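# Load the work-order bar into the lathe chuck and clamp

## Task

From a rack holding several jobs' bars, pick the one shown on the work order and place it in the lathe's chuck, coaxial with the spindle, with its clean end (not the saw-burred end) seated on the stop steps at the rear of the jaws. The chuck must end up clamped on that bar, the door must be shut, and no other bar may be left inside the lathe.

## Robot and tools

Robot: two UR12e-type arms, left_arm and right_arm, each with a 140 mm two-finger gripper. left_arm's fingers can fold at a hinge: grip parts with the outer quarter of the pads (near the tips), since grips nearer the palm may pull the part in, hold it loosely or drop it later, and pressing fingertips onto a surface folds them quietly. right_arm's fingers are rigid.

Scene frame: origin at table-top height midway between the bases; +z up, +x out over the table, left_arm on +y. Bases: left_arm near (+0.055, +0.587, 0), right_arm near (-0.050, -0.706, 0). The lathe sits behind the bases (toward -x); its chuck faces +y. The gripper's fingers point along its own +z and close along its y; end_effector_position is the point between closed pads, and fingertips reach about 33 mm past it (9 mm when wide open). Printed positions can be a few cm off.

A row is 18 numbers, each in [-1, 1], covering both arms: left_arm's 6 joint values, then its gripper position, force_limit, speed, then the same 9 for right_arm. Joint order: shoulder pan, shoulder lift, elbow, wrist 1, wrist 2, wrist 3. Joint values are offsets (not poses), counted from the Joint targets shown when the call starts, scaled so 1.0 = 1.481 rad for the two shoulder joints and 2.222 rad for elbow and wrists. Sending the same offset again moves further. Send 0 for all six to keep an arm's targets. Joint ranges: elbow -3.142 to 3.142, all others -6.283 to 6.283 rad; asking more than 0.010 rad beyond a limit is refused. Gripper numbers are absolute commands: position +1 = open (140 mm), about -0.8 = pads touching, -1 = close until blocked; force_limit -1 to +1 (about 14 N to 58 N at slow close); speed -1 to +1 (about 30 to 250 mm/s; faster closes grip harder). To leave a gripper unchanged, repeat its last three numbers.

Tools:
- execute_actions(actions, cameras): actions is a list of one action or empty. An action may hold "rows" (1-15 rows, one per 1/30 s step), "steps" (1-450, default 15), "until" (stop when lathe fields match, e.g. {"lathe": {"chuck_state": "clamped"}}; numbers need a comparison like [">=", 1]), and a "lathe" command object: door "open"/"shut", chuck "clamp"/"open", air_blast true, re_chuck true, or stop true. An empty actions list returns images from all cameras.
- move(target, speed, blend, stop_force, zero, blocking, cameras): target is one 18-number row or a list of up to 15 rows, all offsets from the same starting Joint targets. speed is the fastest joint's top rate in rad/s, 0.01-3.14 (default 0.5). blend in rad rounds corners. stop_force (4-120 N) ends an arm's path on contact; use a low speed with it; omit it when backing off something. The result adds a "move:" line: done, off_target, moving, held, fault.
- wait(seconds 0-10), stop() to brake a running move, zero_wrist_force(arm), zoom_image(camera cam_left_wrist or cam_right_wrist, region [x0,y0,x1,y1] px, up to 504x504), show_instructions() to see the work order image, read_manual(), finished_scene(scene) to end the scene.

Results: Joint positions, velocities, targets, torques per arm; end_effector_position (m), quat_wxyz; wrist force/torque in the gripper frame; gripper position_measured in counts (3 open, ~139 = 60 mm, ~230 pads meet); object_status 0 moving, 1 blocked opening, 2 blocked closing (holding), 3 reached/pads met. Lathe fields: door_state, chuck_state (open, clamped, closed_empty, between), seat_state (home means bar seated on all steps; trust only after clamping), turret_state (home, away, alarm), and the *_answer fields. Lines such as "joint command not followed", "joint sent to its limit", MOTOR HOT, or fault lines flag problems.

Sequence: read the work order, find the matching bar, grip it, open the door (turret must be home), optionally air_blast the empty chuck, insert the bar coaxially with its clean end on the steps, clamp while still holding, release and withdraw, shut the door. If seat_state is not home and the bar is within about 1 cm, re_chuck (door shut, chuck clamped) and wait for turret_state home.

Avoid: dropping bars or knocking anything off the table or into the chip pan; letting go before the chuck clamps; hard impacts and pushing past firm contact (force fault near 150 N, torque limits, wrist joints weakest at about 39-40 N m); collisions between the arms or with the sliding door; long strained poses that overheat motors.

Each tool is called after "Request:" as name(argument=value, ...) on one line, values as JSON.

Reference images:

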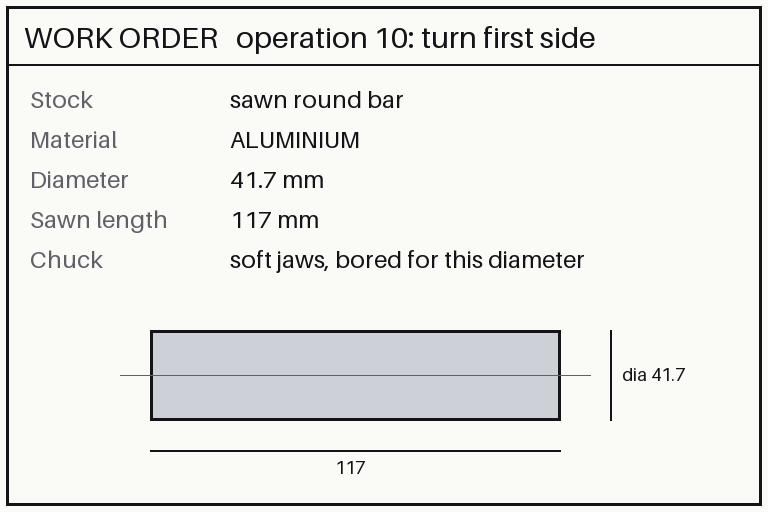

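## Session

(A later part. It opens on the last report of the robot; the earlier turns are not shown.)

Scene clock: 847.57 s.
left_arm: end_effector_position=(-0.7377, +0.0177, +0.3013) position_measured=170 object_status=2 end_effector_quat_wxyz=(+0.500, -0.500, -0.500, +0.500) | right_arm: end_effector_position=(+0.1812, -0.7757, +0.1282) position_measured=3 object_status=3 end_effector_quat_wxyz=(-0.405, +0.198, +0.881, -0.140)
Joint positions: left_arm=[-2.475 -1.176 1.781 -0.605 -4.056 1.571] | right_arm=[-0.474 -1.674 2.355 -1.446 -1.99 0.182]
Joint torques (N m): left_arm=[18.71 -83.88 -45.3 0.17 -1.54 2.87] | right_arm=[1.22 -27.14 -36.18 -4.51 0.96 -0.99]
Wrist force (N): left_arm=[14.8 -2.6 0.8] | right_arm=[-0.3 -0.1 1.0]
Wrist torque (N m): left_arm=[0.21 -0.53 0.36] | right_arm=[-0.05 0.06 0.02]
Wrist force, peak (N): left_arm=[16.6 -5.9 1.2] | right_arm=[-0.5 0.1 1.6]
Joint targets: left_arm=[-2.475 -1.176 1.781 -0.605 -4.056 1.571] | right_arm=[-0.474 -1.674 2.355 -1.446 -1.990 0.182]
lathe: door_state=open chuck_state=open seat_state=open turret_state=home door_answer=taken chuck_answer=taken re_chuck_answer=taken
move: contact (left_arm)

Request:
move(target=[0,-0.00125,-0.00065,0.0015,0,0,-1,0,-1,0,0,0,0,0,0,1,1,1], speed=0.01)

Request:
execute_actions(actions=[{"lathe":{"chuck":"clamp"},"steps":120,"until":{"lathe":{"chuck_state":"clamped"}}}])

Request:
wait(seconds=0.5, cameras=["cam_left_wrist"])

Scene clock: 858.10 s.
left_arm: end_effector_position=(-0.7377, +0.0176, +0.3033) position_measured=170 object_status=2 end_effector_quat_wxyz=(+0.500, -0.500, -0.500, +0.500) | right_arm: end_effector_position=(+0.1812, -0.7757, +0.1282) position_measured=3 object_status=3 end_effector_quat_wxyz=(-0.405, +0.198, +0.881, -0.140)
Joint positions: left_arm=[-2.475 -1.178 1.78 -0.602 -4.056 1.571] | right_arm=[-0.474 -1.674 2.355 -1.446 -1.99 0.182]
Joint torques (N m): left_arm=[18.42 -93.5 -53.87 -1.81 -1.92 2.74] | right_arm=[5.46 -26.84 -35.84 -4.55 1.29 -1.02]
Wrist force (N): left_arm=[11.8 6.6 -2.1] | right_arm=[-0.6 0.2 0.9]
Wrist torque (N m): left_arm=[-0.06 -0.60 -0.18] | right_arm=[0.04 0.14 0.02]
Wrist force, peak (N): left_arm=[15.1 -2.8 0.6] | right_arm=[-0.8 0.1 1.9]
Joint targets: left_arm=[-2.475 -1.178 1.779 -0.602 -4.056 1.571] | right_arm=[-0.474 -1.674 2.355 -1.446 -1.990 0.182]
lathe: door_state=open chuck_state=open seat_state=open turret_state=home door_answer=taken chuck_answer=taken re_chuck_answer=taken
move: done

Scene clock: 859.00 s.
left_arm: end_effector_position=(-0.7379, +0.0177, +0.3034) position_measured=170 object_status=2 end_effector_quat_wxyz=(+0.500, -0.500, -0.500, +0.500) | right_arm: end_effector_position=(+0.1812, -0.7757, +0.1282) position_measured=3 object_status=3 end_effector_quat_wxyz=(-0.405, +0.198, +0.881, -0.140)
Joint positions: left_arm=[-2.475 -1.178 1.779 -0.602 -4.056 1.571] | right_arm=[-0.474 -1.674 2.355 -1.446 -1.99 0.182]
Joint torques (N m): left_arm=[59.82 -116.21 -9.68 -0.12 -1.98 2.87] | right_arm=[1.91 -26.82 -36.84 -4.88 1.25 -1.02]
Wrist force (N): left_arm=[0.1 31.8 120.0] | right_arm=[-0.4 0.6 1.1]
Wrist torque (N m): left_arm=[0.24 -1.06 -0.39] | right_arm=[0.12 0.09 0.02]
Wrist force, peak (N): left_arm=[0.1 31.8 120.0] | right_arm=[-0.7 0.6 1.6]
Joint targets: left_arm=[-2.475 -1.178 1.779 -0.602 -4.056 1.571] | right_arm=[-0.474 -1.674 2.355 -1.446 -1.990 0.182]
Tool commands: left_gripper/position=-1.0 left_gripper/force_limit=+0.0 left_gripper/speed=-1.0 right_gripper/position=+1.0 right_gripper/force_limit=+1.0 right_gripper/speed=+1.0
lathe: door_state=open chuck_state=clamped seat_state=open turret_state=home door_answer=taken chuck_answer=taken re_chuck_answer=taken

Scene clock: 859.50 s.
left_arm: end_effector_position=(-0.7378, +0.0177, +0.3033) position_measured=170 object_status=2 end_effector_quat_wxyz=(+0.500, -0.500, -0.500, +0.500) | right_arm: end_effector_position=(+0.1812, -0.7757, +0.1282) position_measured=3 object_status=3 end_effector_quat_wxyz=(-0.405, +0.198, +0.881, -0.140)
Joint positions: left_arm=[-2.475 -1.178 1.779 -0.602 -4.056 1.571] | right_arm=[-0.474 -1.674 2.355 -1.446 -1.99 0.182]
Joint torques (N m): left_arm=[83.6 -134.8 -9.18 1.15 -1.54 2.73] | right_arm=[2.31 -26.01 -35.62 -4.4 1.52 -1.21]
Wrist force (N): left_arm=[0.3 33.1 125.2] | right_arm=[-0.4 0.0 1.2]
Wrist torque (N m): left_arm=[0.09 -1.10 -0.43] | right_arm=[-0.01 0.08 0.03]
Wrist force, peak (N): left_arm=[0.3 33.1 125.2] | right_arm=[-0.6 0.3 1.6]
Joint targets: left_arm=[-2.475 -1.178 1.779 -0.602 -4.056 1.571] | right_arm=[-0.474 -1.674 2.355 -1.446 -1.990 0.182]
Tool commands: left_gripper/position=-1.0 left_gripper/force_limit=+0.0 left_gripper/speed=-1.0 right_gripper/position=+1.0 right_gripper/force_limit=+1.0 right_gripper/speed=+1.0
lathe: door_state=open chuck_state=clamped seat_state=open turret_state=home door_answer=taken chuck_answer=taken re_chuck_answer=taken
wait: 0.50 s
Images, in order (width x height): cam_left_wrist 896x504.

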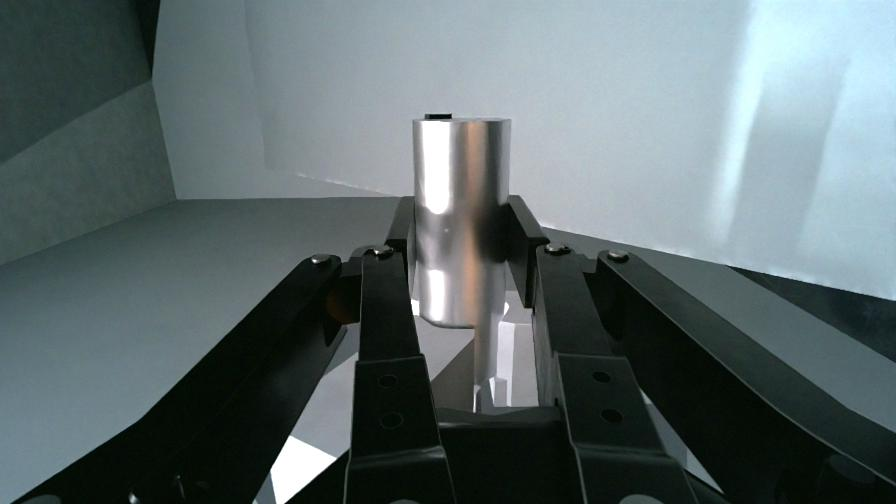

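Request:
move(target=[-0.0007,0.00095,-0.0007,0,-0.0004,0,-1,0,-1,0,0,0,0,0,0,1,1,1], speed=0.01)

Scene clock: 866.83 s.
left_arm: end_effector_position=(-0.7388, +0.0175, +0.3033) position_measured=170 object_status=2 end_effector_quat_wxyz=(+0.500, -0.500, -0.500, +0.500) | right_arm: end_effector_position=(+0.1812, -0.7757, +0.1282) position_measured=3 object_status=3 end_effector_quat_wxyz=(-0.405, +0.198, +0.881, -0.140)
Joint positions: left_arm=[-2.475 -1.177 1.778 -0.602 -4.056 1.571] | right_arm=[-0.474 -1.674 2.355 -1.446 -1.99 0.182]
Joint torques (N m): left_arm=[-6.18 -59.95 -44.8 1.23 -6.57 3.02] | right_arm=[1.76 -26.53 -35.92 -4.67 1.23 -0.97]
Wrist force (N): left_arm=[16.7 -1.2 7.2] | right_arm=[-0.8 -0.1 1.2]
Wrist torque (N m): left_arm=[1.62 -0.75 -0.34] | right_arm=[-0.03 0.15 0.02]
Wrist force, peak (N): left_arm=[2.3 36.2 132.2] | right_arm=[-0.6 0.9 1.7]
Joint targets: left_arm=[-2.476 -1.176 1.778 -0.602 -4.056 1.571] | right_arm=[-0.474 -1.674 2.355 -1.446 -1.990 0.182]
lathe: door_state=open chuck_state=clamped seat_state=open turret_state=home door_answer=taken chuck_answer=taken re_chuck_answer=taken
move: done

Request:
execute_actions(actions=[{"rows":[[0,0,0,0,0,0,0.2,0,-1,0,0,0,0,0,0,1,1,1]],"steps":50}])

Request:
move(target=[[0.0847,-0.086,0.0808,-0.0235,0.0562,0,0.2,0,-1,0,0,0,0,0,0,1,1,1],[0.3255,-0.2498,0.2133,-0.0464,0.1179,0,0.2,0,-1,0,0,0,0,0,0,1,1,1],[0.9595,-0.214,0.1904,-0.0473,0.6391,0,0.2,0,-1,0,0,0,0,0,0,1,1,1]], speed=[0.2,0.6,0.9], blend=[0.02,0.1,0], cameras=["cam_left_wrist"])

Request:
zoom_image(camera="cam_left_wrist", region=[340, 160, 520, 300])

Scene clock: 888.43 s.
left_arm: end_effector_position=(-0.7390, +0.0176, +0.3031) position_measured=104 object_status=3 end_effector_quat_wxyz=(+0.500, -0.500, -0.500, +0.500) | right_arm: end_effector_position=(+0.1812, -0.7757, +0.1282) position_measured=3 object_status=3 end_effector_quat_wxyz=(-0.405, +0.198, +0.881, -0.140)
Joint positions: left_arm=[-2.476 -1.176 1.778 -0.602 -4.056 1.571] | right_arm=[-0.474 -1.674 2.355 -1.446 -1.99 0.182]
Joint torques (N m): left_arm=[-3.73 -88.16 -31.44 -3.12 1.97 2.91] | right_arm=[0.73 -27.39 -35.03 -4.54 1.28 -0.82]
Wrist force (N): left_arm=[1.8 1.5 -2.9] | right_arm=[-0.6 0.0 0.6]
Wrist torque (N m): left_arm=[0.22 -0.69 -0.02] | right_arm=[-0.01 0.13 0.02]
Wrist force, peak (N): left_arm=[14.3 -12.4 -19.8] | right_arm=[-0.3 0.1 1.9]
Joint targets: left_arm=[-2.476 -1.176 1.778 -0.602 -4.056 1.571] | right_arm=[-0.474 -1.674 2.355 -1.446 -1.990 0.182]
lathe: door_state=open chuck_state=clamped seat_state=open turret_state=home door_answer=taken chuck_answer=taken re_chuck_answer=taken

Scene clock: 891.83 s.
left_arm: end_effector_position=(+0.1006, +0.2499, +0.3003) position_measured=104 object_status=3 end_effector_quat_wxyz=(+0.500, -0.499, -0.501, +0.500) | right_arm: end_effector_position=(+0.1812, -0.7757, +0.1282) position_measured=3 object_status=3 end_effector_quat_wxyz=(-0.405, +0.198, +0.881, -0.140)
Joint positions: left_arm=[-1.054 -1.493 2.201 -0.707 -2.637 1.571] | right_arm=[-0.474 -1.674 2.355 -1.446 -1.99 0.182]
Joint torques (N m): left_arm=[15.42 -28.79 -40.13 -0.14 3.23 2.75] | right_arm=[2.3 -25.37 -36.61 -4.88 1.04 -1.02]
Wrist force (N): left_arm=[1.8 1.6 -2.5] | right_arm=[-0.5 0.0 0.9]
Wrist torque (N m): left_arm=[0.26 -0.71 -0.05] | right_arm=[-0.01 0.11 0.03]
Wrist force, peak (N): left_arm=[4.2 1.3 -5.2] | right_arm=[-0.8 -0.3 1.6]
Joint targets: left_arm=[-1.054 -1.493 2.201 -0.707 -2.636 1.571] | right_arm=[-0.474 -1.674 2.355 -1.446 -1.990 0.182]
lathe: door_state=open chuck_state=clamped seat_state=open turret_state=home door_answer=taken chuck_answer=taken re_chuck_answer=taken
move: done
Images, in order (width x height): cam_left_wrist 896x504.

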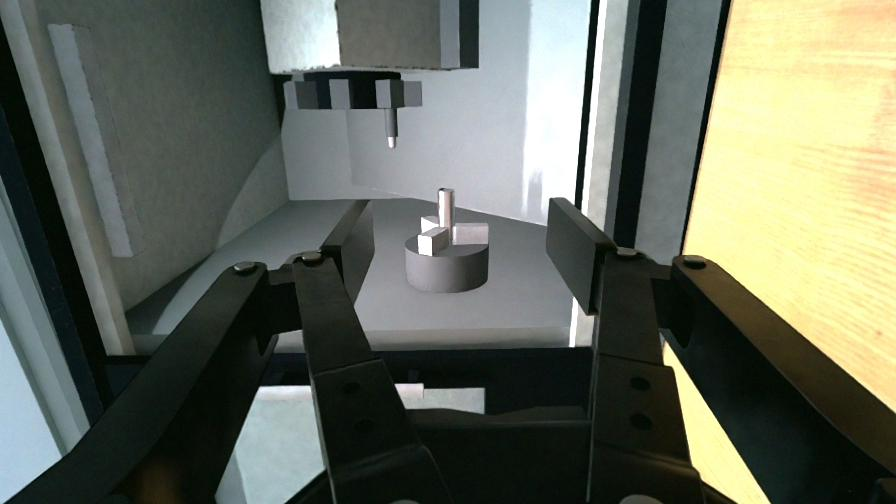

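Scaled by 2.800 from the camera's 896x504 image, which has a finer 1280x720 frame.

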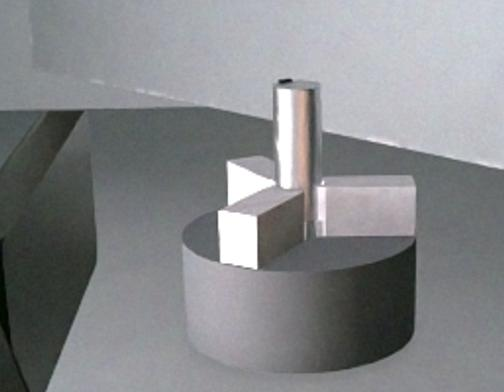

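Request:
execute_actions(actions=[{"lathe":{"door":"shut"},"steps":200,"until":{"lathe":{"door_state":"shut"}}}])

Request:
execute_actions(actions=[{"lathe":{"re_chuck":true},"steps":60}])

Request:
execute_actions(actions=[{"steps":450,"until":{"lathe":{"turret_state":["!=","away"]}}}])

Scene clock: 897.80 s.
left_arm: end_effector_position=(+0.1007, +0.2499, +0.3003) position_measured=104 object_status=3 end_effector_quat_wxyz=(+0.500, -0.499, -0.501, +0.500) | right_arm: end_effector_position=(+0.1812, -0.7757, +0.1282) position_measured=3 object_status=3 end_effector_quat_wxyz=(-0.405, +0.198, +0.881, -0.140)
Joint positions: left_arm=[-1.054 -1.493 2.201 -0.707 -2.636 1.571] | right_arm=[-0.474 -1.674 2.355 -1.446 -1.99 0.182]
Joint torques (N m): left_arm=[15.78 -31.69 -39.73 -0.44 2.91 2.73] | right_arm=[1.03 -30.65 -36.23 -4.9 1.4 -0.95]
Wrist force (N): left_arm=[2.0 1.4 -2.5] | right_arm=[-0.8 0.1 1.1]
Wrist torque (N m): left_arm=[0.22 -0.75 -0.05] | right_arm=[0.00 0.17 0.03]
Wrist force, peak (N): left_arm=[2.2 1.8 -2.7] | right_arm=[-0.3 0.3 1.9]
Joint targets: left_arm=[-1.054 -1.493 2.201 -0.707 -2.636 1.571] | right_arm=[-0.474 -1.674 2.355 -1.446 -1.990 0.182]
Tool commands: left_gripper/position=+0.2 left_gripper/force_limit=+0.0 left_gripper/speed=-1.0 right_gripper/position=+1.0 right_gripper/force_limit=+1.0 right_gripper/speed=+1.0
lathe: door_state=shut chuck_state=clamped seat_state=open turret_state=home door_answer=taken chuck_answer=taken re_chuck_answer=taken

Scene clock: 900.00 s.
left_arm: end_effector_position=(+0.1007, +0.2499, +0.3003) position_measured=104 object_status=3 end_effector_quat_wxyz=(+0.500, -0.499, -0.501, +0.500) | right_arm: end_effector_position=(+0.1812, -0.7757, +0.1282) position_measured=3 object_status=3 end_effector_quat_wxyz=(-0.405, +0.198, +0.881, -0.140)
Joint positions: left_arm=[-1.054 -1.493 2.201 -0.707 -2.636 1.571] | right_arm=[-0.474 -1.674 2.355 -1.446 -1.99 0.182]
Joint torques (N m): left_arm=[16.54 -32.98 -39.22 -0.39 2.85 2.77] | right_arm=[2.64 -28.25 -36.78 -4.89 1.46 -1.19]
Wrist force (N): left_arm=[1.9 1.5 -2.5] | right_arm=[-0.5 0.6 1.4]
Wrist torque (N m): left_arm=[0.24 -0.74 -0.05] | right_arm=[0.13 0.11 0.02]
Wrist force, peak (N): left_arm=[2.0 1.6 -2.9] | right_arm=[-0.7 0.3 1.6]
Joint targets: left_arm=[-1.054 -1.493 2.201 -0.707 -2.636 1.571] | right_arm=[-0.474 -1.674 2.355 -1.446 -1.990 0.182]
Tool commands: left_gripper/position=+0.2 left_gripper/force_limit=+0.0 left_gripper/speed=-1.0 right_gripper/position=+1.0 right_gripper/force_limit=+1.0 right_gripper/speed=+1.0
lathe: door_state=shut chuck_state=clamped seat_state=open turret_state=away door_answer=taken chuck_answer=taken re_chuck_answer=taken

Scene clock: 913.33 s.
left_arm: end_effector_position=(+0.1007, +0.2499, +0.3003) position_measured=104 object_status=3 end_effector_quat_wxyz=(+0.500, -0.499, -0.501, +0.500) | right_arm: end_effector_position=(+0.1812, -0.7757, +0.1282) position_measured=3 object_status=3 end_effector_quat_wxyz=(-0.405, +0.198, +0.881, -0.140)
Joint positions: left_arm=[-1.054 -1.493 2.201 -0.707 -2.636 1.571] | right_arm=[-0.474 -1.674 2.355 -1.446 -1.99 0.182]
Joint torques (N m): left_arm=[16.54 -38.38 -38.04 -0.6 2.42 2.4] | right_arm=[2.97 -27.75 -36.29 -4.76 1.37 -1.29]
Wrist force (N): left_arm=[2.1 1.5 -2.4] | right_arm=[-0.5 -0.1 1.5]
Wrist torque (N m): left_arm=[0.24 -0.79 -0.05] | right_arm=[-0.03 0.12 0.02]
Wrist force, peak (N): left_arm=[2.3 1.6 -2.8] | right_arm=[-0.6 0.2 1.9]
Joint targets: left_arm=[-1.054 -1.493 2.201 -0.707 -2.636 1.571] | right_arm=[-0.474 -1.674 2.355 -1.446 -1.990 0.182]
Tool commands: left_gripper/position=+0.2 left_gripper/force_limit=+0.0 left_gripper/speed=-1.0 right_gripper/position=+1.0 right_gripper/force_limit=+1.0 right_gripper/speed=+1.0
lathe: door_state=shut chuck_state=clamped seat_state=home turret_state=home door_answer=taken chuck_answer=taken re_chuck_answer=taken

Request:
finished_scene(scene=1)

The scene is finished: the task was done.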